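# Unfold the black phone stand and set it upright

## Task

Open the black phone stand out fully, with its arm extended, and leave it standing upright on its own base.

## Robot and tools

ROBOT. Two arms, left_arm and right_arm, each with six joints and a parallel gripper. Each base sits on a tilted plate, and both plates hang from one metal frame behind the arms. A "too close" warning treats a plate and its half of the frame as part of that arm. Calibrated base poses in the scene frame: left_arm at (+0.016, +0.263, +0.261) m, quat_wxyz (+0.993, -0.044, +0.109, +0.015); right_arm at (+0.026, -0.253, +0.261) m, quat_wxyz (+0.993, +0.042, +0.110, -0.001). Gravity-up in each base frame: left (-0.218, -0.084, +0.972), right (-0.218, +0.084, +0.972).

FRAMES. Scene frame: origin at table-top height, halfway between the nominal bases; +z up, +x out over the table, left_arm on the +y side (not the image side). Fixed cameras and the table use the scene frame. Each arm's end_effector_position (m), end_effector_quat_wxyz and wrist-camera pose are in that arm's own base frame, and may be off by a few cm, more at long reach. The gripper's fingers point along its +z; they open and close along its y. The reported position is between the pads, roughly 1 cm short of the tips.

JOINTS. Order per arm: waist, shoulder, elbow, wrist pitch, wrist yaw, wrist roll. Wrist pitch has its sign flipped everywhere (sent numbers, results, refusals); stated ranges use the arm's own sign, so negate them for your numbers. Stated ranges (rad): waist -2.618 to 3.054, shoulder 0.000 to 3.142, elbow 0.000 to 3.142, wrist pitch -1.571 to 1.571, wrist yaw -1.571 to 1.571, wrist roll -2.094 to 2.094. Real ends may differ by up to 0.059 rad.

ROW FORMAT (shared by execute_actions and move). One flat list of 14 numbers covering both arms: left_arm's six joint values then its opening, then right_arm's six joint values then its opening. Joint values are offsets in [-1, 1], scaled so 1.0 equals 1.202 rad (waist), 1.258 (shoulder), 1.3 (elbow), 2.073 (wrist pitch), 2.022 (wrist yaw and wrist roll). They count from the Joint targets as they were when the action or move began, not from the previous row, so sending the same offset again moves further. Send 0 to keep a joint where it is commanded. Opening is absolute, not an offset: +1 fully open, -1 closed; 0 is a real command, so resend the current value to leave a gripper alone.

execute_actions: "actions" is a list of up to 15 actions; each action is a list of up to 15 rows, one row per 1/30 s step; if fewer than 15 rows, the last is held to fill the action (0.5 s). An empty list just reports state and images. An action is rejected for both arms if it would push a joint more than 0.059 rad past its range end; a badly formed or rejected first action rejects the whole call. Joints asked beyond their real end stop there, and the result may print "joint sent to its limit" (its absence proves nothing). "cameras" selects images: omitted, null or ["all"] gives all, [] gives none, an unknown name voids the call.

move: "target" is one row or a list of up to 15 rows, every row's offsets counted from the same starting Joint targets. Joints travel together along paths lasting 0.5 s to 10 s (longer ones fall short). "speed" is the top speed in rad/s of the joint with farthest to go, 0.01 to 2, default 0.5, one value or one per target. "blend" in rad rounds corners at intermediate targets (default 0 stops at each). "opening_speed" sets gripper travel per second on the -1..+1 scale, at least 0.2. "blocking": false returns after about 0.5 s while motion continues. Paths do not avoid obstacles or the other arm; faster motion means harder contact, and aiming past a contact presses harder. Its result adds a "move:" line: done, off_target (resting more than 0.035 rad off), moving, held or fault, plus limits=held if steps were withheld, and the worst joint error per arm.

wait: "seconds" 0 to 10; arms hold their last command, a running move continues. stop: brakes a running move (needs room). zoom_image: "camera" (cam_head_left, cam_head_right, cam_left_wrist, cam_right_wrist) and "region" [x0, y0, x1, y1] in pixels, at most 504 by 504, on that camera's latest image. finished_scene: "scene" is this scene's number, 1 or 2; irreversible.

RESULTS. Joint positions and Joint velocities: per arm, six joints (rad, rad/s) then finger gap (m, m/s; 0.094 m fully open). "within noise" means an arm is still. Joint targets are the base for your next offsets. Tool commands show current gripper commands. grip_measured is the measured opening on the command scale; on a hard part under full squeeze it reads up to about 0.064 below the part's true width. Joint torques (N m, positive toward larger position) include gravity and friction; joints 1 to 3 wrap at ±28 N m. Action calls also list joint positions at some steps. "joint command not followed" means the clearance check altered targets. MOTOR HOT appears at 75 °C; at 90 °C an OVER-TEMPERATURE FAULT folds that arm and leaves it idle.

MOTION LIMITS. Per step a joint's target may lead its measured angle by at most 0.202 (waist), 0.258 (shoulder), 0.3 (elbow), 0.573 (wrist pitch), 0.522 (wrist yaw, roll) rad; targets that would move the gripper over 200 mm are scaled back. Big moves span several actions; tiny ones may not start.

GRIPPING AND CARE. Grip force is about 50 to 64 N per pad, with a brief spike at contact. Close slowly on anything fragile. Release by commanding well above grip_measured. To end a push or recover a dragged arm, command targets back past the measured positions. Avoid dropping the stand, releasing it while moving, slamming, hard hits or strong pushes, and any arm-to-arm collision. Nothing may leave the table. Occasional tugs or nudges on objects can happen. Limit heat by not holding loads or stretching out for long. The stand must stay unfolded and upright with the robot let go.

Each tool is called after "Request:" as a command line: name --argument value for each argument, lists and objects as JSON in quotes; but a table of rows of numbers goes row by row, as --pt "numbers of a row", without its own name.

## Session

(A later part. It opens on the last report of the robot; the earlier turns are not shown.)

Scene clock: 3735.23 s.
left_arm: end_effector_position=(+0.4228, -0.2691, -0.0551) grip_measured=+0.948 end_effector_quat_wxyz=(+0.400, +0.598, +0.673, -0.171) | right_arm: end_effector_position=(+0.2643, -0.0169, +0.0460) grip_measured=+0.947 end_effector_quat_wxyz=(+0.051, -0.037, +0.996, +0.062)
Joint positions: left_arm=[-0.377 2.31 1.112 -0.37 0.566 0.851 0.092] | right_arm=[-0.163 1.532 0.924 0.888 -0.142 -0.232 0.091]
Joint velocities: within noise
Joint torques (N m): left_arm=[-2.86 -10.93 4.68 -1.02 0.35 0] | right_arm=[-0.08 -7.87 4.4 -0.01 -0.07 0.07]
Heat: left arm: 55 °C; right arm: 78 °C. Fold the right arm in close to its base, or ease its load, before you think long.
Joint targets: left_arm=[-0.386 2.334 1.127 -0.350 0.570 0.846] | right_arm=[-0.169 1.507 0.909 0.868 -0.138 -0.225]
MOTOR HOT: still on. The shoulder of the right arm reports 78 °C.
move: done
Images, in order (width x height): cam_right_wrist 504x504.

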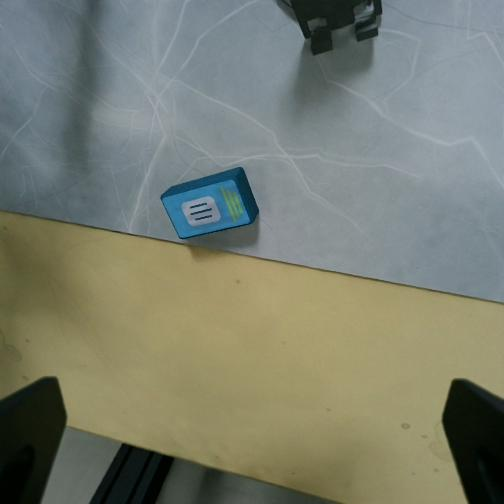

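Request:
move --target '[0,0,0,0,0,0,0.95,-0.034,-0.1653,-0.329,-0.08,0.04,0.05,0.95]' --speed 0.6 --cameras '[]'

Request:
wait --seconds 10 --cameras '[]'

Request:
wait --seconds 10 --cameras '[]'

Scene clock: 3748.10 s.
left_arm: end_effector_position=(+0.4229, -0.2690, -0.0552) grip_measured=+0.948 end_effector_quat_wxyz=(+0.400, +0.598, +0.673, -0.171) | right_arm: end_effector_position=(+0.1681, -0.0221, -0.0134) grip_measured=+0.947 end_effector_quat_wxyz=(+0.016, +0.036, +0.999, +0.030)
Joint positions: left_arm=[-0.377 2.31 1.112 -0.37 0.566 0.851 0.092] | right_arm=[-0.203 1.318 0.491 0.723 -0.063 -0.131 0.091]
Joint velocities: within noise
Joint torques (N m): left_arm=[-2.8 -10.7 4.81 -1.06 0.33 -0.08] | right_arm=[-0.38 -4.81 3.77 0.11 0 0.06]
Heat: left arm: 56 °C; right arm: 71 °C.
Joint targets: left_arm=[-0.386 2.334 1.127 -0.350 0.570 0.846] | right_arm=[-0.210 1.299 0.482 0.702 -0.057 -0.124]
MOTOR HOT: cleared for the motors of the right arm.
move: done
No camera images: "cameras" was empty.

Scene clock: 3758.10 s.
left_arm: end_effector_position=(+0.4228, -0.2690, -0.0552) grip_measured=+0.948 end_effector_quat_wxyz=(+0.400, +0.598, +0.673, -0.171) | right_arm: end_effector_position=(+0.1684, -0.0222, -0.0134) grip_measured=+0.947 end_effector_quat_wxyz=(+0.016, +0.036, +0.999, +0.029)
Joint positions: left_arm=[-0.377 2.31 1.112 -0.369 0.566 0.851 0.092] | right_arm=[-0.203 1.318 0.491 0.722 -0.063 -0.131 0.091]
Joint velocities: within noise
Joint torques (N m): left_arm=[-2.77 -10.84 4.82 -1.11 0.37 -0.04] | right_arm=[-0.28 -4.97 3.77 0.11 0.02 0.05]
Heat: left arm: 56 °C; right arm: 66 °C.
Joint targets: left_arm=[-0.386 2.334 1.127 -0.350 0.570 0.846] | right_arm=[-0.210 1.299 0.482 0.702 -0.057 -0.124]
Tool commands: left_gripper/opening=+0.95 right_gripper/opening=+0.95
wait: 10.00 s; at rest by 0.17 s
No camera images: "cameras" was empty.

Scene clock: 3768.10 s.
left_arm: end_effector_position=(+0.4227, -0.2690, -0.0553) grip_measured=+0.948 end_effector_quat_wxyz=(+0.399, +0.598, +0.673, -0.171) | right_arm: end_effector_position=(+0.1684, -0.0222, -0.0134) grip_measured=+0.947 end_effector_quat_wxyz=(+0.016, +0.036, +0.999, +0.029)
Joint positions: left_arm=[-0.377 2.31 1.112 -0.369 0.566 0.851 0.092] | right_arm=[-0.203 1.318 0.491 0.722 -0.063 -0.131 0.091]
Joint velocities: within noise
Joint torques (N m): left_arm=[-2.77 -10.8 4.74 -1.03 0.35 -0.03] | right_arm=[-0.44 -4.9 3.73 0.1 0.01 0.04]
Heat: left arm: 56 °C; right arm: 63 °C.
Joint targets: left_arm=[-0.386 2.334 1.127 -0.350 0.570 0.846] | right_arm=[-0.210 1.299 0.482 0.702 -0.057 -0.124]
Tool commands: left_gripper/opening=+0.95 right_gripper/opening=+0.95
wait: 10.00 s; at rest by 0.17 s
No camera images: "cameras" was empty.

Request:
move --target '[0,0,0,0,0,0,0.95,0.1747,0.7162,0.9369,0.1438,-0.2191,-0.5321,0.95]' --speed 0.9 --cameras '[]'

Request:
move --pt "0 0 0 0 0 0 0.95 -0.0408 0.4491 0.2915 0.0362 -0.1706 -0.4179 0.95" --pt "0 0 0 0 0 0 0.95 0.0399 0.4793 0.1923 -0.0892 -0.1706 -0.3556 0.95" --pt "0 0 0 0 0 0 0.95 0.0399 0.4793 0.1923 -0.0892 -0.1706 -0.3556 -0.65" --speed '[0.6,0.2,0.2]' --opening_speed 1.0 --cameras '["cam_left_wrist","cam_right_wrist"]'

Scene clock: 3796.90 s.
left_arm: end_effector_position=(+0.4227, -0.2690, -0.0553) grip_measured=+0.948 end_effector_quat_wxyz=(+0.399, +0.598, +0.673, -0.171) | right_arm: end_effector_position=(+0.4348, +0.0805, +0.0462) grip_measured=+0.947 end_effector_quat_wxyz=(+0.171, -0.551, +0.799, +0.169)
Joint positions: left_arm=[-0.377 2.31 1.112 -0.369 0.566 0.851 0.092] | right_arm=[-0.005 2.167 1.673 0.98 -0.477 -1.189 0.091]
Joint velocities: within noise
Joint torques (N m): left_arm=[-2.77 -10.88 4.83 -1.04 0.32 -0.11] | right_arm=[1.29 -8.72 8.49 0.32 -0.56 -0.17]
Heat: left arm: 56 °C; right arm: 60 °C.
Joint targets: left_arm=[-0.386 2.334 1.127 -0.350 0.570 0.846] | right_arm=[0.000 2.200 1.700 1.000 -0.500 -1.200]
move: done
No camera images: "cameras" was empty.

Scene clock: 3802.17 s.
left_arm: end_effector_position=(+0.4227, -0.2690, -0.0553) grip_measured=+0.948 end_effector_quat_wxyz=(+0.399, +0.598, +0.673, -0.171) | right_arm: end_effector_position=(+0.4619, +0.1505, -0.1099) grip_measured=-0.482 end_effector_quat_wxyz=(-0.307, +0.757, -0.517, -0.256)
Joint positions: left_arm=[-0.377 2.31 1.112 -0.369 0.566 0.851 0.092] | right_arm=[0.041 2.765 1.964 0.828 -0.821 -1.927 0.024]
Joint velocities: within noise
Joint torques (N m): left_arm=[-2.84 -10.82 4.9 -1.06 0.35 -0.03] | right_arm=[1.87 -9.42 3.51 0.25 -0.78 0.04]
Heat: left arm: 56 °C; right arm: 61 °C.
Joint targets: left_arm=[-0.386 2.334 1.127 -0.350 0.570 0.846] | right_arm=[0.048 2.803 1.950 0.816 -0.845 -1.919]
move: off_target (right_arm); target 3's new numbers were sent with right_arm's shoulder 0.038 rad from that target; right_arm: the shoulder is farthest, 0.038 rad from its target
Images, in order (width x height): cam_left_wrist 504x504, cam_right_wrist 504x504.

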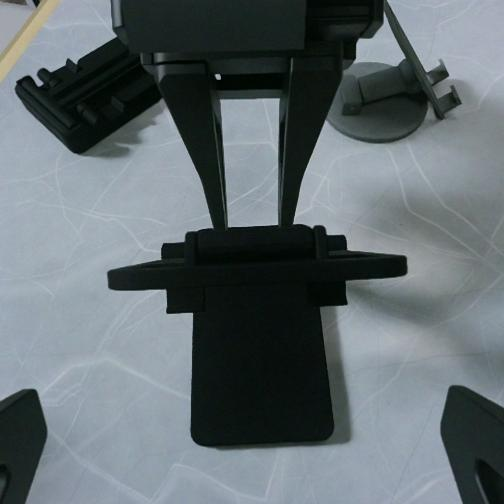

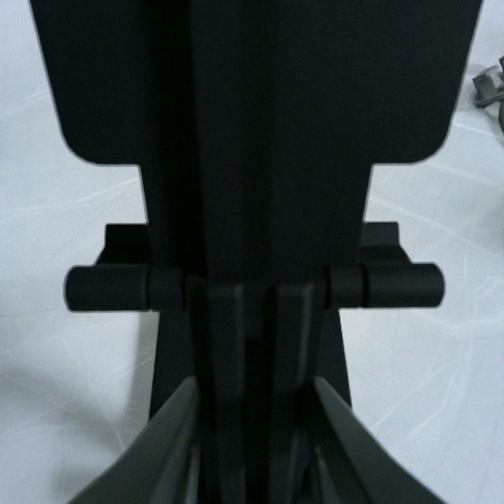

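Request:
move --target '[-0.0504,0.124,0.1269,-0.0058,-0.0172,-0.0241,0.95,0,0,0,0,0,0,-0.65]' --speed 0.15 --cameras '["cam_left_wrist","cam_right_wrist"]'

Scene clock: 3823.83 s.
left_arm: end_effector_position=(+0.4389, -0.3021, -0.0850) grip_measured=+0.948 end_effector_quat_wxyz=(+0.392, +0.599, +0.676, -0.176) | right_arm: end_effector_position=(+0.4619, +0.1505, -0.1099) grip_measured=-0.482 end_effector_quat_wxyz=(-0.307, +0.757, -0.517, -0.256)
Joint positions: left_arm=[-0.434 2.465 1.276 -0.369 0.533 0.803 0.092] | right_arm=[0.041 2.765 1.964 0.828 -0.821 -1.927 0.024]
Joint velocities: within noise
Joint torques (N m): left_arm=[-3.52 -11.9 4.78 -1.21 0.34 -0.03] | right_arm=[1.89 -9.39 3.4 0.26 -0.75 0.03]
Heat: left arm: 56 °C; right arm: 63 °C.
Joint targets: left_arm=[-0.447 2.490 1.292 -0.362 0.536 0.797] | right_arm=[0.048 2.803 1.950 0.816 -0.845 -1.919]
move: off_target (right_arm); right_arm: the shoulder is farthest, 0.038 rad from its target
Images, in order (width x height): cam_left_wrist 504x504, cam_right_wrist 504x504.

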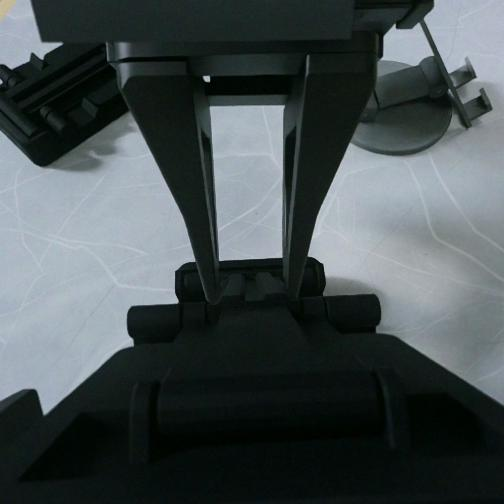

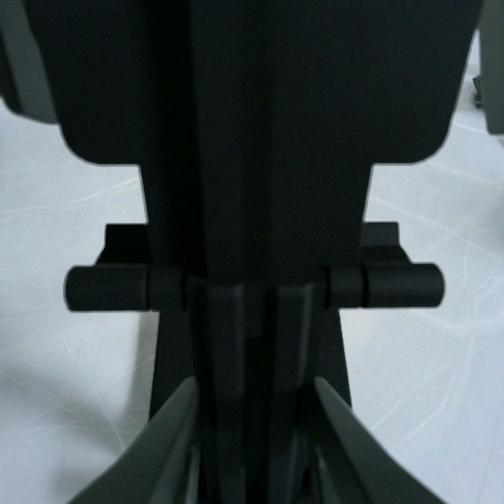

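Request:
move --target '[-0.0336,0.0827,0.0846,-0.0038,-0.0115,-0.016,0.95,0,0,0,0,0,0,-0.65]' --speed 0.1 --cameras '["cam_left_wrist","cam_right_wrist"]'

Scene clock: 3831.50 s.
left_arm: end_effector_position=(+0.4511, -0.3228, -0.0984) grip_measured=+0.948 end_effector_quat_wxyz=(+0.397, +0.598, +0.673, -0.177) | right_arm: end_effector_position=(+0.4624, +0.1504, -0.1095) grip_measured=-0.482 end_effector_quat_wxyz=(-0.307, +0.753, -0.521, -0.258)
Joint positions: left_arm=[-0.464 2.554 1.384 -0.372 0.516 0.775 0.092] | right_arm=[0.04 2.765 1.964 0.826 -0.824 -1.916 0.024]
Joint velocities: within noise
Joint torques (N m): left_arm=[-4.68 -10.95 5.18 -1.25 0.24 -0.12] | right_arm=[2.02 -9.43 3.54 0.23 -0.75 -0.11]
Heat: left arm: 55 °C; right arm: 64 °C.
Joint targets: left_arm=[-0.487 2.594 1.403 -0.370 0.512 0.764] | right_arm=[0.048 2.803 1.950 0.816 -0.845 -1.919]
move: off_target (left_arm, right_arm); left_arm: the shoulder is farthest, 0.040 rad from its target; right_arm: the shoulder is farthest, 0.038 rad from its target
Images, in order (width x height): cam_left_wrist 504x504, cam_right_wrist 504x504.

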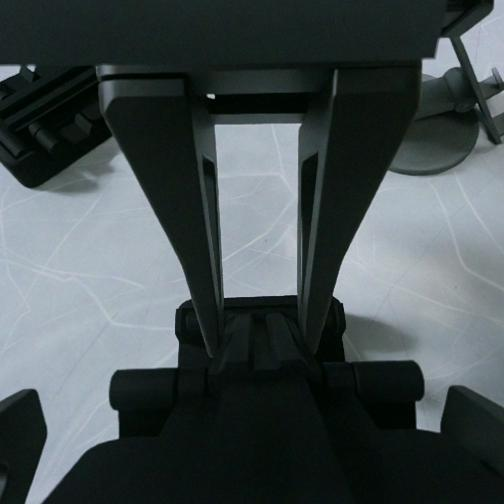

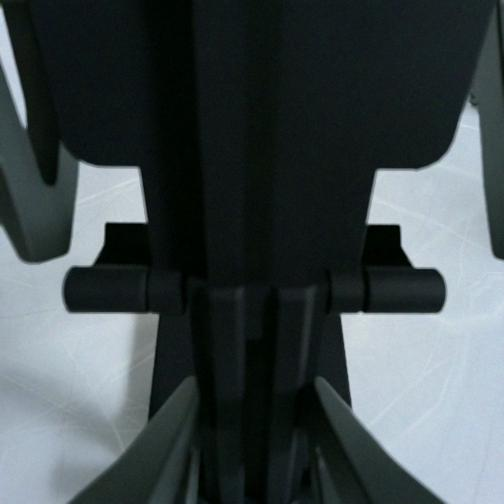

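Request:
move --target '[0,0.0064,0.0169,0.0087,0,0,0.95,0,0,0,0,0,0,-0.65]' --speed 0.1 --cameras '["cam_left_wrist","cam_right_wrist"]'

Scene clock: 3854.83 s.
left_arm: end_effector_position=(+0.4546, -0.3267, -0.0957) grip_measured=+0.948 end_effector_quat_wxyz=(+0.402, +0.599, +0.669, -0.178) | right_arm: end_effector_position=(+0.4631, +0.1494, -0.1087) grip_measured=-0.482 end_effector_quat_wxyz=(-0.310, +0.750, -0.524, -0.259)
Joint positions: left_arm=[-0.466 2.56 1.403 -0.373 0.522 0.775 0.092] | right_arm=[0.036 2.765 1.964 0.826 -0.83 -1.91 0.024]
Joint velocities: within noise
Joint torques (N m): left_arm=[-4.56 -10.91 5.76 -1.11 0.19 -0.09] | right_arm=[2.25 -9.36 3.59 0.25 -0.64 -0.15]
Heat: left arm: 52 °C; right arm: 64 °C.
Joint targets: left_arm=[-0.487 2.602 1.424 -0.352 0.512 0.764] | right_arm=[0.048 2.803 1.950 0.815 -0.845 -1.919]
move: off_target (left_arm, right_arm); left_arm: the shoulder is farthest, 0.042 rad from its target; right_arm: the shoulder is farthest, 0.038 rad from its target
Images, in order (width x height): cam_left_wrist 504x504, cam_right_wrist 504x504.

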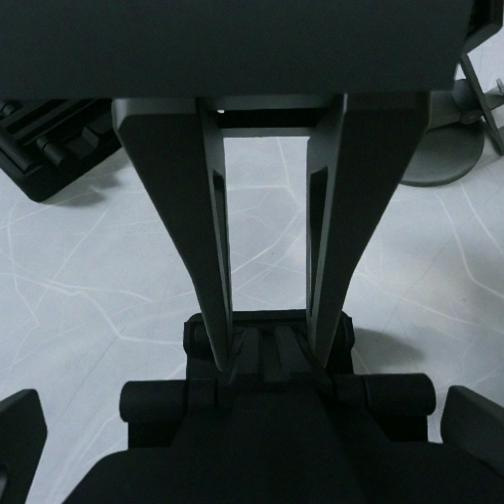

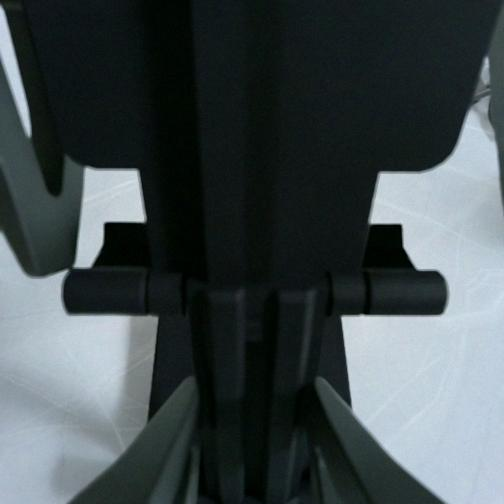

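Request:
move --target '[0.0125,-0.0811,-0.0531,0.0034,0.004,0.003,0.95,0,0,0,0,0,0,-0.65]' --speed 0.1 --cameras '["cam_left_wrist"]'

Scene clock: 3875.03 s.
left_arm: end_effector_position=(+0.4478, -0.3223, -0.0936) grip_measured=+0.948 end_effector_quat_wxyz=(+0.395, +0.599, +0.674, -0.178) | right_arm: end_effector_position=(+0.4633, +0.1490, -0.1091) grip_measured=-0.482 end_effector_quat_wxyz=(-0.309, +0.751, -0.523, -0.258)
Joint positions: left_arm=[-0.466 2.532 1.366 -0.364 0.516 0.774 0.092] | right_arm=[0.036 2.765 1.964 0.825 -0.828 -1.914 0.024]
Joint velocities: within noise
Joint torques (N m): left_arm=[-3.12 -17.22 2.77 -1.13 0.33 -0.04] | right_arm=[2.39 -9.29 3.43 0.23 -0.72 -0.1]
Heat: left arm: 52 °C; right arm: 63 °C.
Joint targets: left_arm=[-0.472 2.500 1.356 -0.345 0.520 0.771] | right_arm=[0.048 2.803 1.950 0.816 -0.845 -1.919]
move: off_target (right_arm); right_arm: the shoulder is farthest, 0.038 rad from its target
Images, in order (width x height): cam_left_wrist 504x504.

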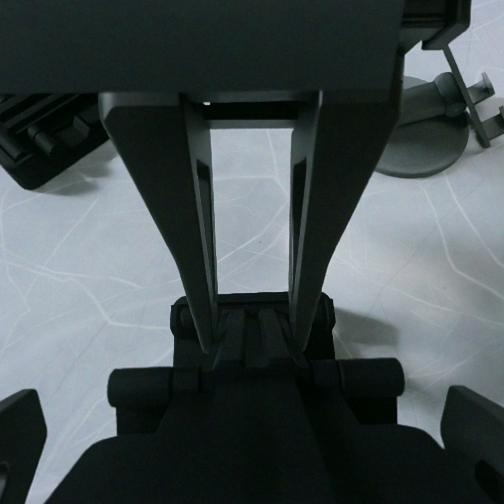

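Request:
move --target '[-0.015,0.0795,0.0492,-0.0024,-0.0049,-0.003,0.95,0,0,0,0,0,0,-0.65]' --speed 0.08 --cameras '["cam_left_wrist","cam_right_wrist"]'

Scene clock: 3883.50 s.
left_arm: end_effector_position=(+0.4532, -0.3282, -0.0941) grip_measured=+0.948 end_effector_quat_wxyz=(+0.400, +0.599, +0.670, -0.179) | right_arm: end_effector_position=(+0.4634, +0.1488, -0.1094) grip_measured=-0.482 end_effector_quat_wxyz=(-0.309, +0.752, -0.523, -0.257)
Joint positions: left_arm=[-0.47 2.554 1.402 -0.363 0.518 0.772 0.092] | right_arm=[0.036 2.765 1.964 0.824 -0.825 -1.914 0.024]
Joint velocities: within noise
Joint torques (N m): left_arm=[-4.31 -10.58 5.34 -1.17 0.22 -0.06] | right_arm=[2.28 -9.44 3.64 0.25 -0.7 -0.13]
Heat: left arm: 53 °C; right arm: 63 °C.
Joint targets: left_arm=[-0.491 2.600 1.419 -0.350 0.510 0.765] | right_arm=[0.048 2.803 1.950 0.816 -0.845 -1.919]
move: off_target (left_arm, right_arm); left_arm: the shoulder is farthest, 0.046 rad from its target; right_arm: the shoulder is farthest, 0.038 rad from its target
Images, in order (width x height): cam_left_wrist 504x504, cam_right_wrist 504x504.

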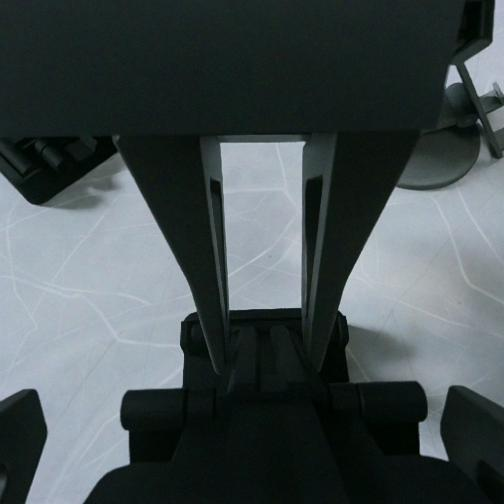

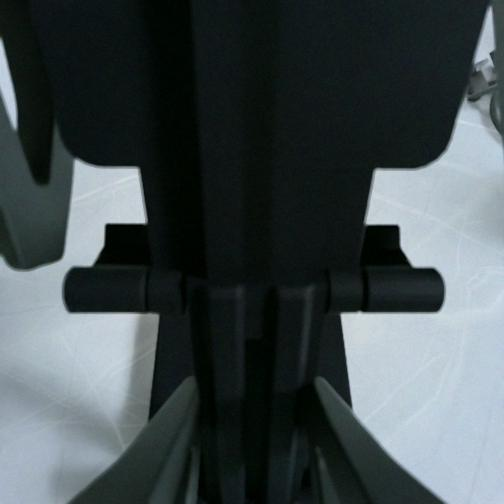

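Request:
move --pt "0.0874 -0.2114 -0.2246 0 0.0297 0.0401 0.95 0 0 0 0 0 0 -0.65" --pt "0.0874 -0.2114 -0.2246 0 0.0297 0.0401 0.95 0 0 0 0 0 0 0.95" --pt "0.0874 -0.2114 -0.2246 0 0.0297 0.0401 0.95 -0.119 0.163 0.3408 0.2407 -0.0544 -0.0821 0.95" --speed '[0.2,0.2,0.3]' --opening_speed 0.8 --cameras '["cam_left_wrist","cam_right_wrist"]'

Scene clock: 3935.00 s.
left_arm: end_effector_position=(+0.4205, -0.2734, -0.0737) grip_measured=+0.948 end_effector_quat_wxyz=(+0.385, +0.599, +0.681, -0.174) | right_arm: end_effector_position=(+0.4719, +0.1009, -0.0909) grip_measured=+0.947 end_effector_quat_wxyz=(-0.325, +0.698, -0.544, -0.334)
Joint positions: left_arm=[-0.391 2.362 1.139 -0.367 0.551 0.841 0.092] | right_arm=[-0.092 2.967 2.371 1.295 -0.931 -2.073 0.091]
Joint velocities: within noise
Joint torques (N m): left_arm=[-1.62 -15.72 2.59 -1.01 0.51 0.08] | right_arm=[0.91 -9.52 6.91 0.97 -0.74 -0.15]
Heat: left arm: 51 °C; right arm: 62 °C.
Joint targets: left_arm=[-0.385 2.335 1.127 -0.350 0.571 0.845] | right_arm=[-0.095 3.008 2.393 1.315 -0.955 -2.082]
joint sent to its limit (right arm) — the wrist roll, lower limit.
move: off_target (right_arm); target 2's new numbers were sent with right_arm's shoulder 0.038 rad from that target; right_arm: the shoulder is farthest, 0.041 rad from its target
Images, in order (width x height): cam_left_wrist 504x504, cam_right_wrist 504x504.

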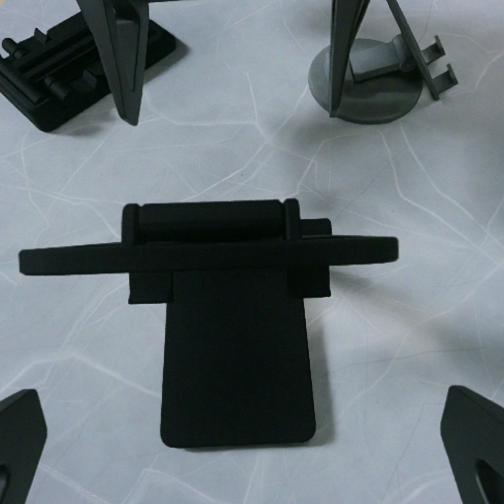

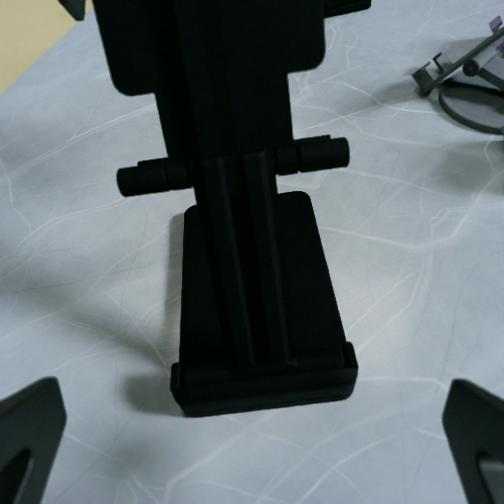

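Request:
move --pt "0 0 0 0 0 0 0.95 0.0824 -0.062 -0.1408 -0.1327 -0.0074 0.0084 0.95" --pt "0 0 0 0 0 0 0.95 0.0824 -0.062 -0.1408 -0.1327 -0.0074 0.0084 -0.65" --speed '[0.15,0.2]' --opening_speed 0.8 --cameras '["cam_left_wrist","cam_right_wrist"]'

Scene clock: 3954.13 s.
left_arm: end_effector_position=(+0.4205, -0.2734, -0.0737) grip_measured=+0.948 end_effector_quat_wxyz=(+0.385, +0.599, +0.681, -0.174) | right_arm: end_effector_position=(+0.4628, +0.1440, -0.1269) grip_measured=-0.474 end_effector_quat_wxyz=(-0.340, +0.734, -0.496, -0.316)
Joint positions: left_arm=[-0.391 2.362 1.139 -0.367 0.551 0.841 0.092] | right_arm=[-0.004 2.967 2.224 1.051 -0.947 -2.07 0.025]
Joint velocities: within noise
Joint torques (N m): left_arm=[-1.61 -15.65 2.55 -1.06 0.54 0.08] | right_arm=[1.98 -14.95 3.44 0.49 -0.77 0.01]
Heat: left arm: 54 °C; right arm: 65 °C.
Joint targets: left_arm=[-0.385 2.335 1.127 -0.350 0.570 0.845] | right_arm=[0.004 2.930 2.210 1.039 -0.970 -2.065]
move: off_target (right_arm); target 2's new numbers were sent with right_arm's shoulder 0.037 rad from that target; right_arm: the shoulder is farthest, 0.037 rad from its target
Images, in order (width x height): cam_left_wrist 504x504, cam_right_wrist 504x504.

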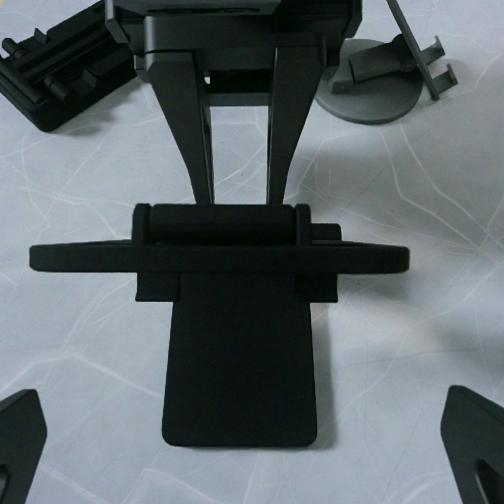

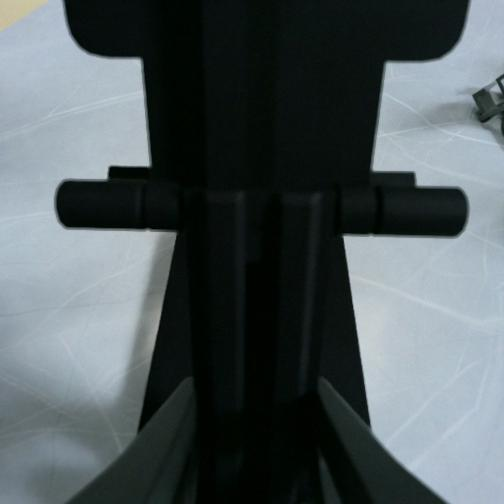

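Request:
move --target '[-0.0541,0.1169,0.11,-0.0096,-0.0183,-0.0223,0.95,0,0.0556,0,0,0,0,-0.65]' --speed 0.15 --cameras '["cam_left_wrist","cam_right_wrist"]'

Scene clock: 3978.57 s.
left_arm: end_effector_position=(+0.4324, -0.3007, -0.0871) grip_measured=+0.948 end_effector_quat_wxyz=(+0.386, +0.601, +0.677, -0.177) | right_arm: end_effector_position=(+0.4628, +0.1440, -0.1269) grip_measured=-0.474 end_effector_quat_wxyz=(-0.340, +0.734, -0.496, -0.316)
Joint positions: left_arm=[-0.437 2.456 1.254 -0.367 0.53 0.807 0.092] | right_arm=[-0.004 2.967 2.224 1.051 -0.947 -2.07 0.025]
Joint velocities: within noise
Joint torques (N m): left_arm=[-3.26 -11.51 4.82 -1.32 0.31 -0.1] | right_arm=[1.85 -9.74 3.44 0.49 -0.76 0.03]
Heat: left arm: 55 °C; right arm: 74 °C. Fold the right arm in close to its base, or ease its load, before you think long.
Joint targets: left_arm=[-0.450 2.481 1.270 -0.370 0.533 0.801] | right_arm=[0.004 3.000 2.210 1.039 -0.970 -2.065]
MOTOR HOT: the shoulder of the right arm reports 74 °C; the controller's stop level is 90 °C. To cool a motor, set the load down, stop pushing, or move to a pose that needs little force.
move: done
Images, in order (width x height): cam_left_wrist 504x504, cam_right_wrist 504x504.

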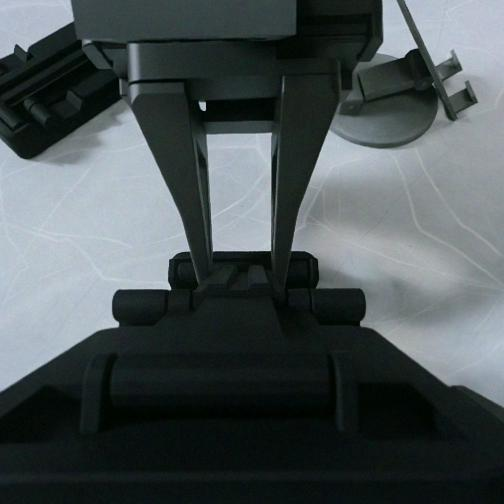

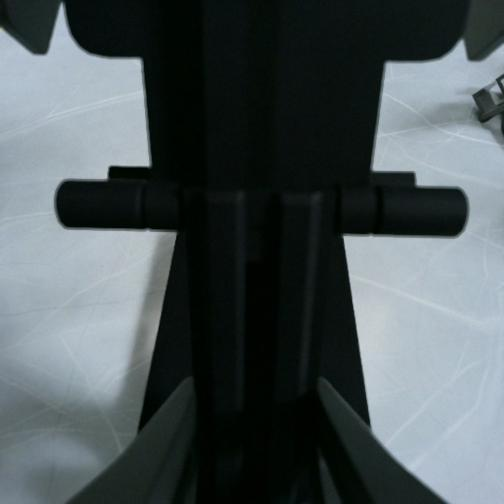

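Request:
move --target '[-0.0341,0.093,0.0977,-0.0024,-0.0138,-0.0178,0.95,0,0,0,0,0,0,-0.65]' --speed 0.1 --cameras '["cam_left_wrist","cam_right_wrist"]'

Scene clock: 3986.80 s.
left_arm: end_effector_position=(+0.4435, -0.3228, -0.1116) grip_measured=+0.948 end_effector_quat_wxyz=(+0.383, +0.599, +0.681, -0.176) | right_arm: end_effector_position=(+0.4628, +0.1440, -0.1269) grip_measured=-0.474 end_effector_quat_wxyz=(-0.340, +0.734, -0.496, -0.316)
Joint positions: left_arm=[-0.474 2.573 1.379 -0.367 0.501 0.771 0.092] | right_arm=[-0.004 2.967 2.224 1.051 -0.947 -2.07 0.025]
Joint velocities: within noise
Joint torques (N m): left_arm=[-3.99 -12.42 5.34 -1.37 0.36 -0.07] | right_arm=[1.87 -9.77 3.52 0.49 -0.78 0.06]
Heat: left arm: 56 °C; right arm: 71 °C.
Joint targets: left_arm=[-0.491 2.599 1.398 -0.375 0.505 0.765] | right_arm=[0.004 3.000 2.210 1.039 -0.970 -2.065]
MOTOR HOT: cleared for the motors of the right arm.
move: done
Images, in order (width x height): cam_left_wrist 504x504, cam_right_wrist 504x504.

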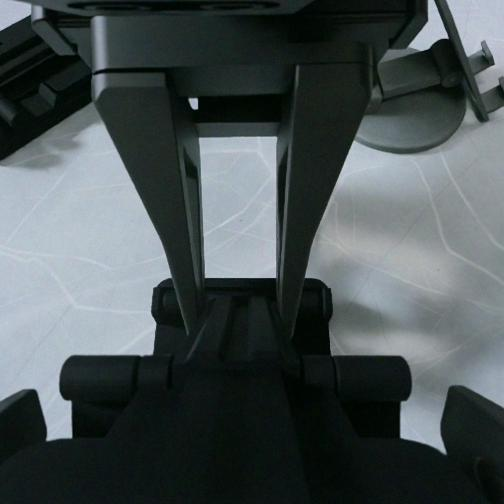

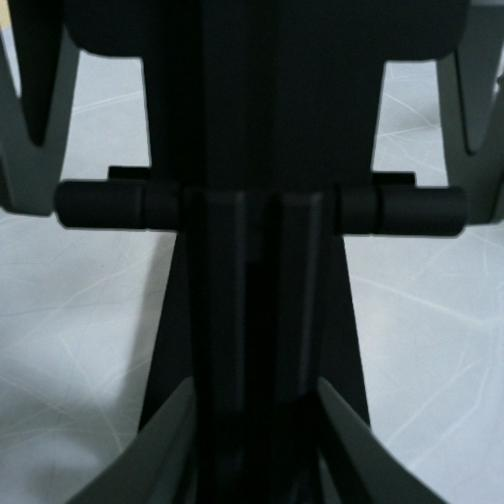

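Request:
move --target '[-0.005,-0.005,0.008,-0.013,0.0,0,0.95,0,0,0,0,0,0,-0.65]' --speed 0.1 --cameras '["cam_left_wrist"]'

Scene clock: 3999.83 s.
left_arm: end_effector_position=(+0.4461, -0.3258, -0.1085) grip_measured=+0.948 end_effector_quat_wxyz=(+0.389, +0.600, +0.677, -0.174) | right_arm: end_effector_position=(+0.4629, +0.1444, -0.1264) grip_measured=-0.474 end_effector_quat_wxyz=(-0.341, +0.733, -0.497, -0.317)
Joint positions: left_arm=[-0.478 2.573 1.386 -0.377 0.498 0.77 0.092] | right_arm=[-0.004 2.967 2.224 1.051 -0.95 -2.068 0.025]
Joint velocities: within noise
Joint torques (N m): left_arm=[-4.26 -13.01 5.56 -1.54 0.35 -0.04] | right_arm=[1.89 -9.7 3.54 0.49 -0.76 0]
Heat: left arm: 56 °C; right arm: 68 °C.
Joint targets: left_arm=[-0.497 2.592 1.408 -0.402 0.506 0.764] | right_arm=[0.004 3.000 2.210 1.040 -0.970 -2.065]
move: done
Images, in order (width x height): cam_left_wrist 504x504.

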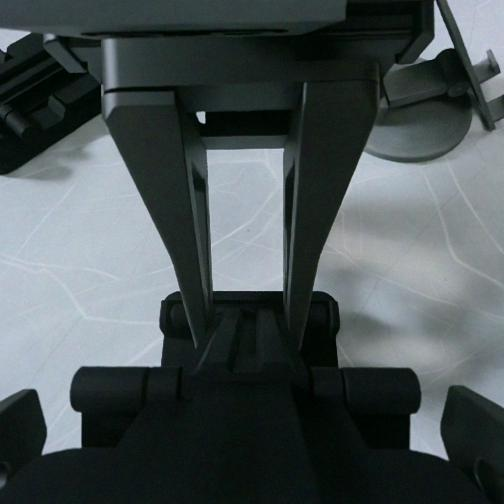

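Request:
move --target '[0,-0.048,0.004,-0.0,0.0,0,0.95,0,0,0,0,0,0,-0.65]' --speed 0.1 --cameras '["cam_left_wrist","cam_right_wrist"]'

Scene clock: 4004.07 s.
left_arm: end_effector_position=(+0.4478, -0.3264, -0.1072) grip_measured=+0.948 end_effector_quat_wxyz=(+0.391, +0.600, +0.676, -0.173) | right_arm: end_effector_position=(+0.4631, +0.1446, -0.1262) grip_measured=-0.474 end_effector_quat_wxyz=(-0.342, +0.732, -0.497, -0.317)
Joint positions: left_arm=[-0.478 2.573 1.39 -0.377 0.496 0.77 0.092] | right_arm=[-0.004 2.967 2.224 1.05 -0.952 -2.068 0.025]
Joint velocities: within noise
Joint torques (N m): left_arm=[-4.18 -18.41 5.55 -1.57 0.37 -0.08] | right_arm=[1.96 -9.87 3.47 0.54 -0.71 -0.01]
Heat: left arm: 57 °C; right arm: 67 °C.
Joint targets: left_arm=[-0.497 2.532 1.413 -0.402 0.505 0.764] | right_arm=[0.004 3.000 2.210 1.039 -0.970 -2.065]
move: off_target (left_arm); left_arm: the shoulder is farthest, 0.041 rad from its target
Images, in order (width x height): cam_left_wrist 504x504, cam_right_wrist 504x504.

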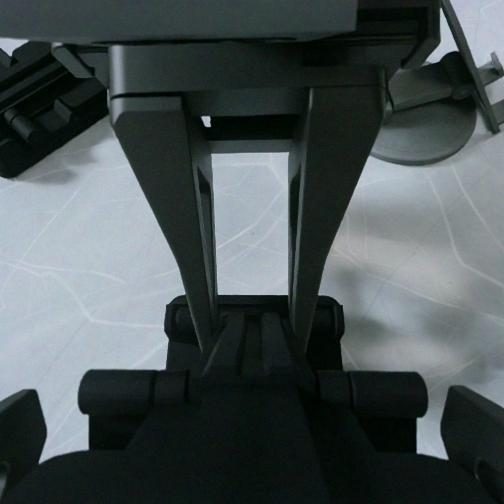

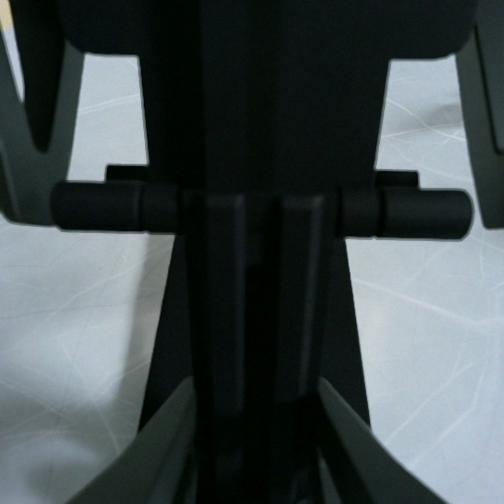

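Request:
move --target '[0,-0.02,0.0,-0.0,0.0,0,0.95,0,0,0,0,0,0,-0.65]' --speed 0.1 --cameras '["cam_left_wrist"]'

Scene clock: 4009.67 s.
left_arm: end_effector_position=(+0.4521, -0.3276, -0.0979) grip_measured=+0.948 end_effector_quat_wxyz=(+0.399, +0.599, +0.674, -0.168) | right_arm: end_effector_position=(+0.4638, +0.1465, -0.1236) grip_measured=-0.474 end_effector_quat_wxyz=(-0.349, +0.728, -0.496, -0.321)
Joint positions: left_arm=[-0.478 2.555 1.39 -0.377 0.491 0.77 0.092] | right_arm=[-0.004 2.967 2.224 1.05 -0.971 -2.067 0.025]
Joint velocities: within noise
Joint torques (N m): left_arm=[-4.23 -19.08 5.91 -1.58 0.42 -0.06] | right_arm=[2 -9.85 3.49 0.49 -0.48 -0.02]
Heat: left arm: 60 °C; right arm: 66 °C.
Joint targets: left_arm=[-0.497 2.507 1.413 -0.402 0.505 0.764] | right_arm=[0.004 3.000 2.210 1.039 -0.970 -2.065]
move: off_target (left_arm); left_arm: the shoulder is farthest, 0.048 rad from its target
Images, in order (width x height): cam_left_wrist 504x504.

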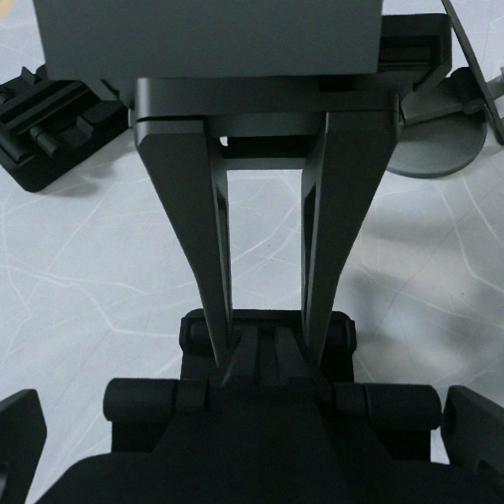

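Request:
move --target '[-0.0067,-0.006,-0.0231,-0.0145,0.0,0,0.95,0,0,0,0,0,0,-0.65]' --speed 0.1 --cameras '["cam_left_wrist"]'

Scene clock: 4016.30 s.
left_arm: end_effector_position=(+0.4536, -0.3296, -0.0946) grip_measured=+0.948 end_effector_quat_wxyz=(+0.404, +0.600, +0.671, -0.165) | right_arm: end_effector_position=(+0.4641, +0.1474, -0.1222) grip_measured=-0.474 end_effector_quat_wxyz=(-0.352, +0.726, -0.495, -0.323)
Joint positions: left_arm=[-0.481 2.551 1.39 -0.386 0.486 0.77 0.092] | right_arm=[-0.004 2.967 2.224 1.05 -0.98 -2.066 0.025]
Joint velocities: within noise
Joint torques (N m): left_arm=[-4.62 -19.33 3.17 -1.85 0.51 -0.07] | right_arm=[1.88 -9.74 3.52 0.5 -0.38 -0.01]
Heat: left arm: 61 °C; right arm: 66 °C.
Joint targets: left_arm=[-0.506 2.499 1.383 -0.432 0.506 0.764] | right_arm=[0.004 3.000 2.210 1.039 -0.970 -2.065]
move: off_target (left_arm); left_arm: the shoulder is farthest, 0.051 rad from its target
Images, in order (width x height): cam_left_wrist 504x504.

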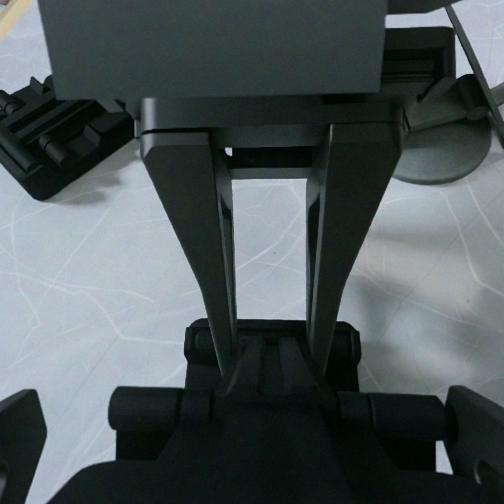

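Request:
move --target '[0,0,0,0,0,0,0.2,0,0,0,0,0,0,-0.65]' --opening_speed 0.4 --cameras '["cam_left_wrist","cam_right_wrist"]'

Scene clock: 4021.30 s.
left_arm: end_effector_position=(+0.4491, -0.3314, -0.0964) grip_measured=+0.431 end_effector_quat_wxyz=(+0.401, +0.601, +0.670, -0.168) | right_arm: end_effector_position=(+0.4648, +0.1474, -0.1223) grip_measured=-0.474 end_effector_quat_wxyz=(-0.354, +0.726, -0.494, -0.321)
Joint positions: left_arm=[-0.487 2.55 1.381 -0.389 0.488 0.769 0.067] | right_arm=[-0.004 2.967 2.224 1.046 -0.981 -2.066 0.025]
Joint velocities: within noise
Joint torques (N m): left_arm=[-4.08 -19.21 3.96 -1.79 0.44 0] | right_arm=[1.83 -9.94 3.33 0.53 -0.38 -0.02]
Heat: left arm: 63 °C; right arm: 65 °C.
Joint targets: left_arm=[-0.505 2.499 1.383 -0.432 0.505 0.764] | right_arm=[0.004 3.000 2.210 1.039 -0.970 -2.065]
move: off_target (left_arm); left_arm: the shoulder is farthest, 0.051 rad from its target
Images, in order (width x height): cam_left_wrist 504x504, cam_right_wrist 504x504.

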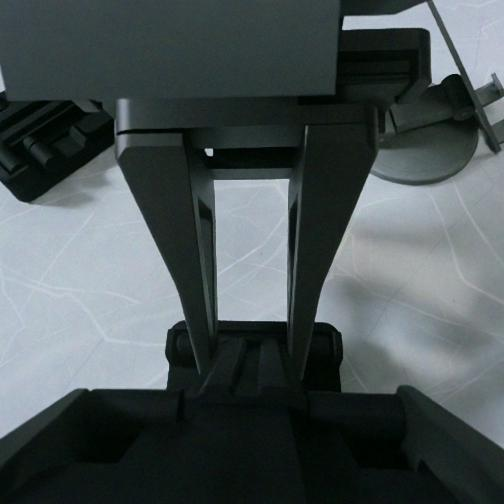

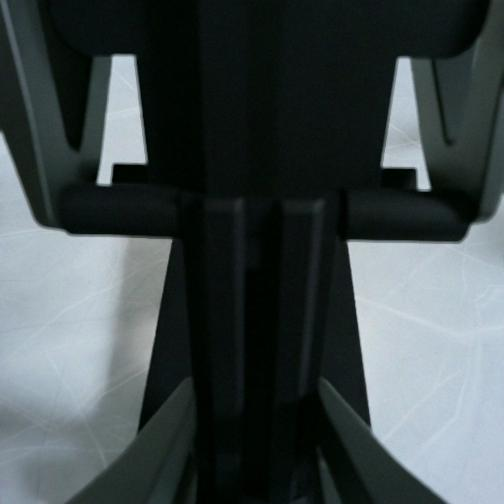

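Request:
move --target '[0.079,0.0246,-0.0408,0.0058,0.0326,0.0178,0.2,0,0,0,0,0,0,-0.65]' --speed 0.08 --cameras '["cam_left_wrist","cam_right_wrist"]'

Scene clock: 4044.27 s.
left_arm: end_effector_position=(+0.4455, -0.3158, -0.0968) grip_measured=+0.426 end_effector_quat_wxyz=(+0.408, +0.600, +0.660, -0.196) | right_arm: end_effector_position=(+0.4620, +0.1570, -0.1215) grip_measured=-0.474 end_effector_quat_wxyz=(-0.349, +0.725, -0.494, -0.329)
Joint positions: left_arm=[-0.439 2.55 1.342 -0.423 0.58 0.79 0.067] | right_arm=[0.016 2.967 2.224 1.046 -0.986 -2.047 0.025]
Joint velocities: within noise
Joint torques (N m): left_arm=[-0.05 -16.02 2.91 -1.31 0.23 0.1] | right_arm=[0.4 -9.74 3.55 0.51 -0.34 -0.2]
Heat: left arm: 69 °C; right arm: 64 °C.
Joint targets: left_arm=[-0.411 2.530 1.330 -0.420 0.571 0.800] | right_arm=[0.004 3.000 2.210 1.039 -0.970 -2.065]
move: done
Images, in order (width x height): cam_left_wrist 504x504, cam_right_wrist 504x504.

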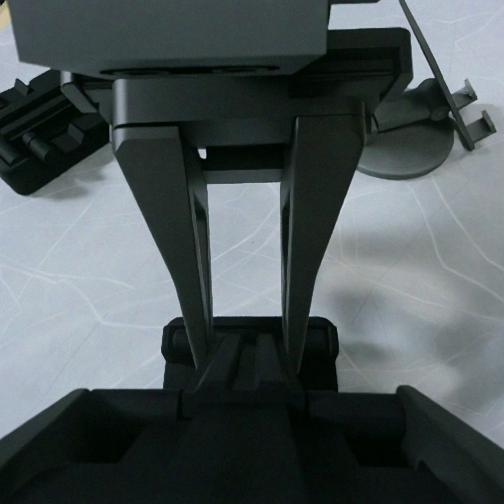

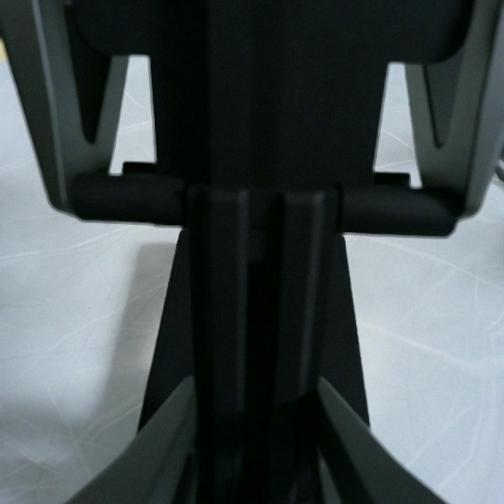

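Request:
move --target '[0.055,-0.0,-0.056,-0.01,0.02,0.02,0.2,-0.025,0,0,0.015,0,0,-0.65]' --speed 0.08 --cameras '["cam_left_wrist","cam_right_wrist"]'

Scene clock: 4050.90 s.
left_arm: end_effector_position=(+0.4427, -0.2920, -0.1021) grip_measured=+0.426 end_effector_quat_wxyz=(+0.417, +0.599, +0.654, -0.201) | right_arm: end_effector_position=(+0.4590, +0.1586, -0.1188) grip_measured=-0.474 end_effector_quat_wxyz=(-0.350, +0.719, -0.495, -0.339)
Joint positions: left_arm=[-0.385 2.55 1.28 -0.483 0.633 0.829 0.067] | right_arm=[0.017 2.967 2.224 1.066 -1 -2.05 0.025]
Joint velocities: within noise
Joint torques (N m): left_arm=[1.37 -15.87 1.58 -0.88 0.14 0.15] | right_arm=[-2.09 -9.74 3.4 0.65 -0.18 -0.2]
Heat: left arm: 68 °C; right arm: 64 °C.
Joint targets: left_arm=[-0.344 2.530 1.257 -0.441 0.612 0.841] | right_arm=[-0.026 3.000 2.210 1.071 -0.970 -2.065]
move: off_target (left_arm, right_arm); left_arm: the wrist pitch is farthest, 0.042 rad from its target; right_arm: the waist is farthest, 0.043 rad from its target
Images, in order (width x height): cam_left_wrist 504x504, cam_right_wrist 504x504.

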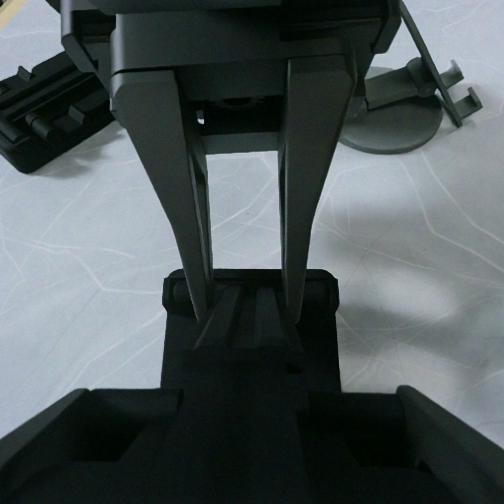

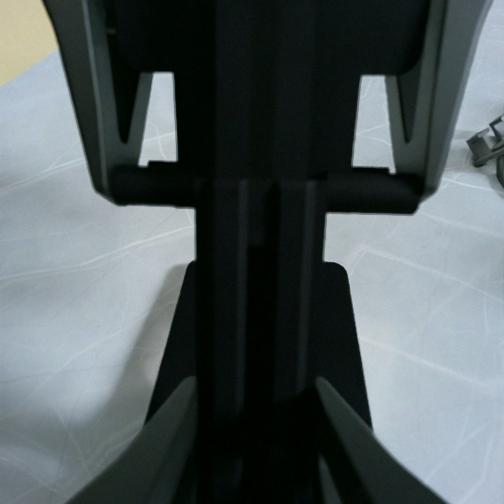

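Request:
move --pt "0 0 0 0 0 0 0.95 0 0 0 0 0 0 -0.65" --pt "0.0541 -0.2146 -0.1977 -0.005 0.0386 0.0317 0.95 0.02 0 0 -0.01 0 0 -0.65" --opening_speed 0.7 --speed '[0.2,0.2]' --cameras '["cam_left_wrist","cam_right_wrist"]'

Scene clock: 4088.63 s.
left_arm: end_effector_position=(+0.4158, -0.2365, -0.0521) grip_measured=+0.948 end_effector_quat_wxyz=(+0.424, +0.591, +0.661, -0.186) | right_arm: end_effector_position=(+0.4630, +0.1428, -0.1204) grip_measured=-0.474 end_effector_quat_wxyz=(-0.352, +0.716, -0.504, -0.330)
Joint positions: left_arm=[-0.286 2.286 1.011 -0.458 0.669 0.899 0.092] | right_arm=[-0.015 2.967 2.224 1.068 -0.988 -2.06 0.025]
Joint velocities: within noise
Joint torques (N m): left_arm=[-1.16 -14.87 2.3 -1.14 0.55 0.1] | right_arm=[2.24 -9.74 3.6 0.5 -0.31 -0.12]
Heat: left arm: 66 °C; right arm: 64 °C.
Joint targets: left_arm=[-0.279 2.260 1.000 -0.451 0.690 0.905] | right_arm=[-0.002 3.000 2.210 1.050 -0.970 -2.065]
move: done
Images, in order (width x height): cam_left_wrist 504x504, cam_right_wrist 504x504.

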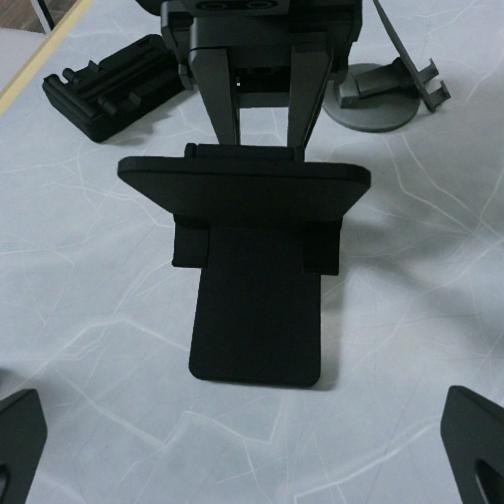

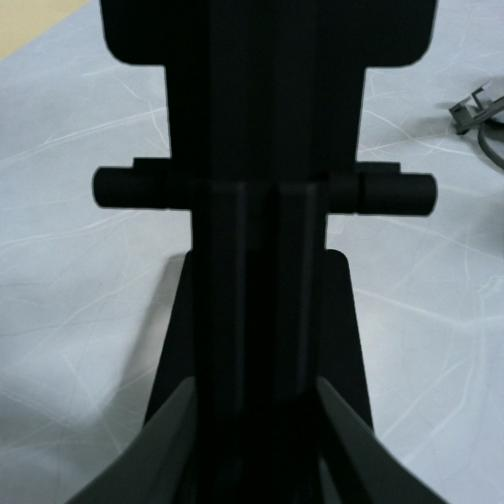

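Request:
move --pt "0.1 0.05 0 -0.4144 0.2819 0.3 0.5 0 0 0 0 0 0 -0.65" --pt "0.1905 0.4531 0.09 -0.4144 0.2819 0.5836 0.5 0 0 0 0 0 0 -0.65" --speed '[0.6,0.6]' --blend '[0.1,0]' --cameras '["cam_left_wrist"]'

Scene clock: 4127.50 s.
left_arm: end_effector_position=(+0.4052, -0.1908, -0.0953) grip_measured=+0.502 end_effector_quat_wxyz=(+0.651, +0.747, +0.037, +0.130) | right_arm: end_effector_position=(+0.4630, +0.1428, -0.1204) grip_measured=-0.474 end_effector_quat_wxyz=(-0.352, +0.716, -0.504, -0.330)
Joint positions: left_arm=[-0.056 2.815 1.113 -1.317 1.246 2.086 0.071] | right_arm=[-0.015 2.967 2.224 1.068 -0.988 -2.06 0.025]
Joint velocities: within noise
Joint torques (N m): left_arm=[-0.7 -10.84 1.35 -1.36 0.5 0.02] | right_arm=[2.28 -9.83 3.38 0.41 -0.31 -0.06]
Heat: left arm: 60 °C; right arm: 63 °C.
Joint targets: left_arm=[-0.050 2.830 1.117 -1.310 1.260 2.085] | right_arm=[-0.002 3.000 2.210 1.050 -0.970 -2.065]
move: done
Images, in order (width x height): cam_left_wrist 504x504.

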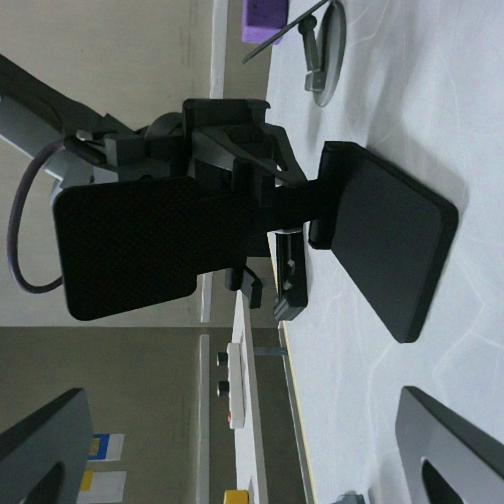

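Request:
zoom_image --camera "cam_left_wrist" --region '[30, 80, 480, 360]'

Scaled by 1.120 from the camera's 504x504 image, which has a finer 720x720 frame.

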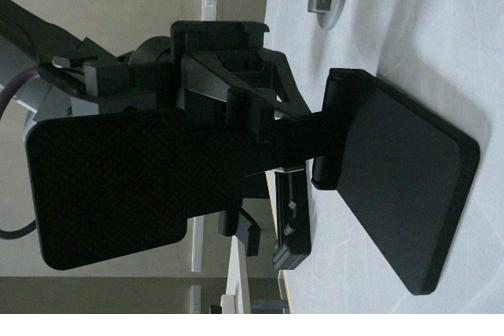

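Request:
move --target '[-0.129,0.0501,0.1254,-0.0039,-0.0767,-0.7933,0.95,0,0,0,0,0,0,-0.65]' --speed 0.5 --cameras '["cam_left_wrist","cam_right_wrist"]'

Scene clock: 4195.83 s.
left_arm: end_effector_position=(+0.4335, -0.2463, -0.0969) grip_measured=+0.948 end_effector_quat_wxyz=(+0.569, +0.525, +0.534, -0.339) | right_arm: end_effector_position=(+0.4630, +0.1428, -0.1204) grip_measured=-0.474 end_effector_quat_wxyz=(-0.352, +0.716, -0.504, -0.330)
Joint positions: left_arm=[-0.194 2.866 1.271 -1.318 1.106 0.487 0.092] | right_arm=[-0.015 2.967 2.224 1.068 -0.988 -2.06 0.025]
Joint velocities: within noise
Joint torques (N m): left_arm=[-2.82 -10.74 2.29 -1.58 0.24 -0.08] | right_arm=[2.29 -9.88 3.34 0.43 -0.29 -0.08]
Heat: left arm: 58 °C; right arm: 62 °C.
Joint targets: left_arm=[-0.205 2.893 1.280 -1.318 1.105 0.481] | right_arm=[-0.002 3.000 2.210 1.050 -0.970 -2.065]
move: done
Images, in order (width x height): cam_left_wrist 504x504, cam_right_wrist 504x504.

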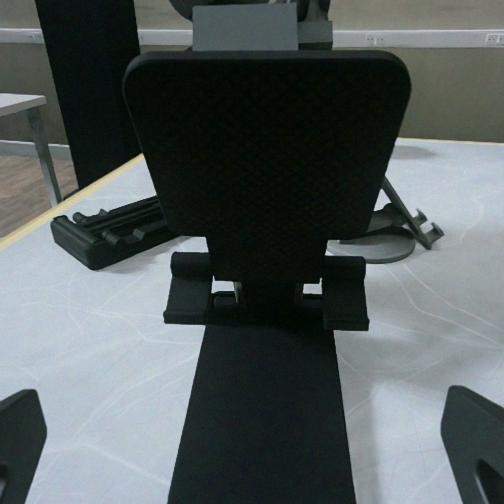

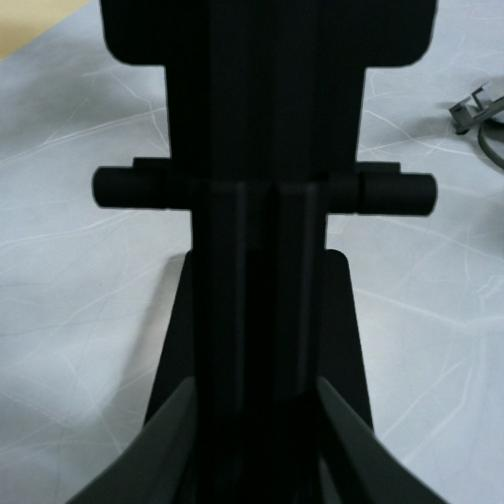

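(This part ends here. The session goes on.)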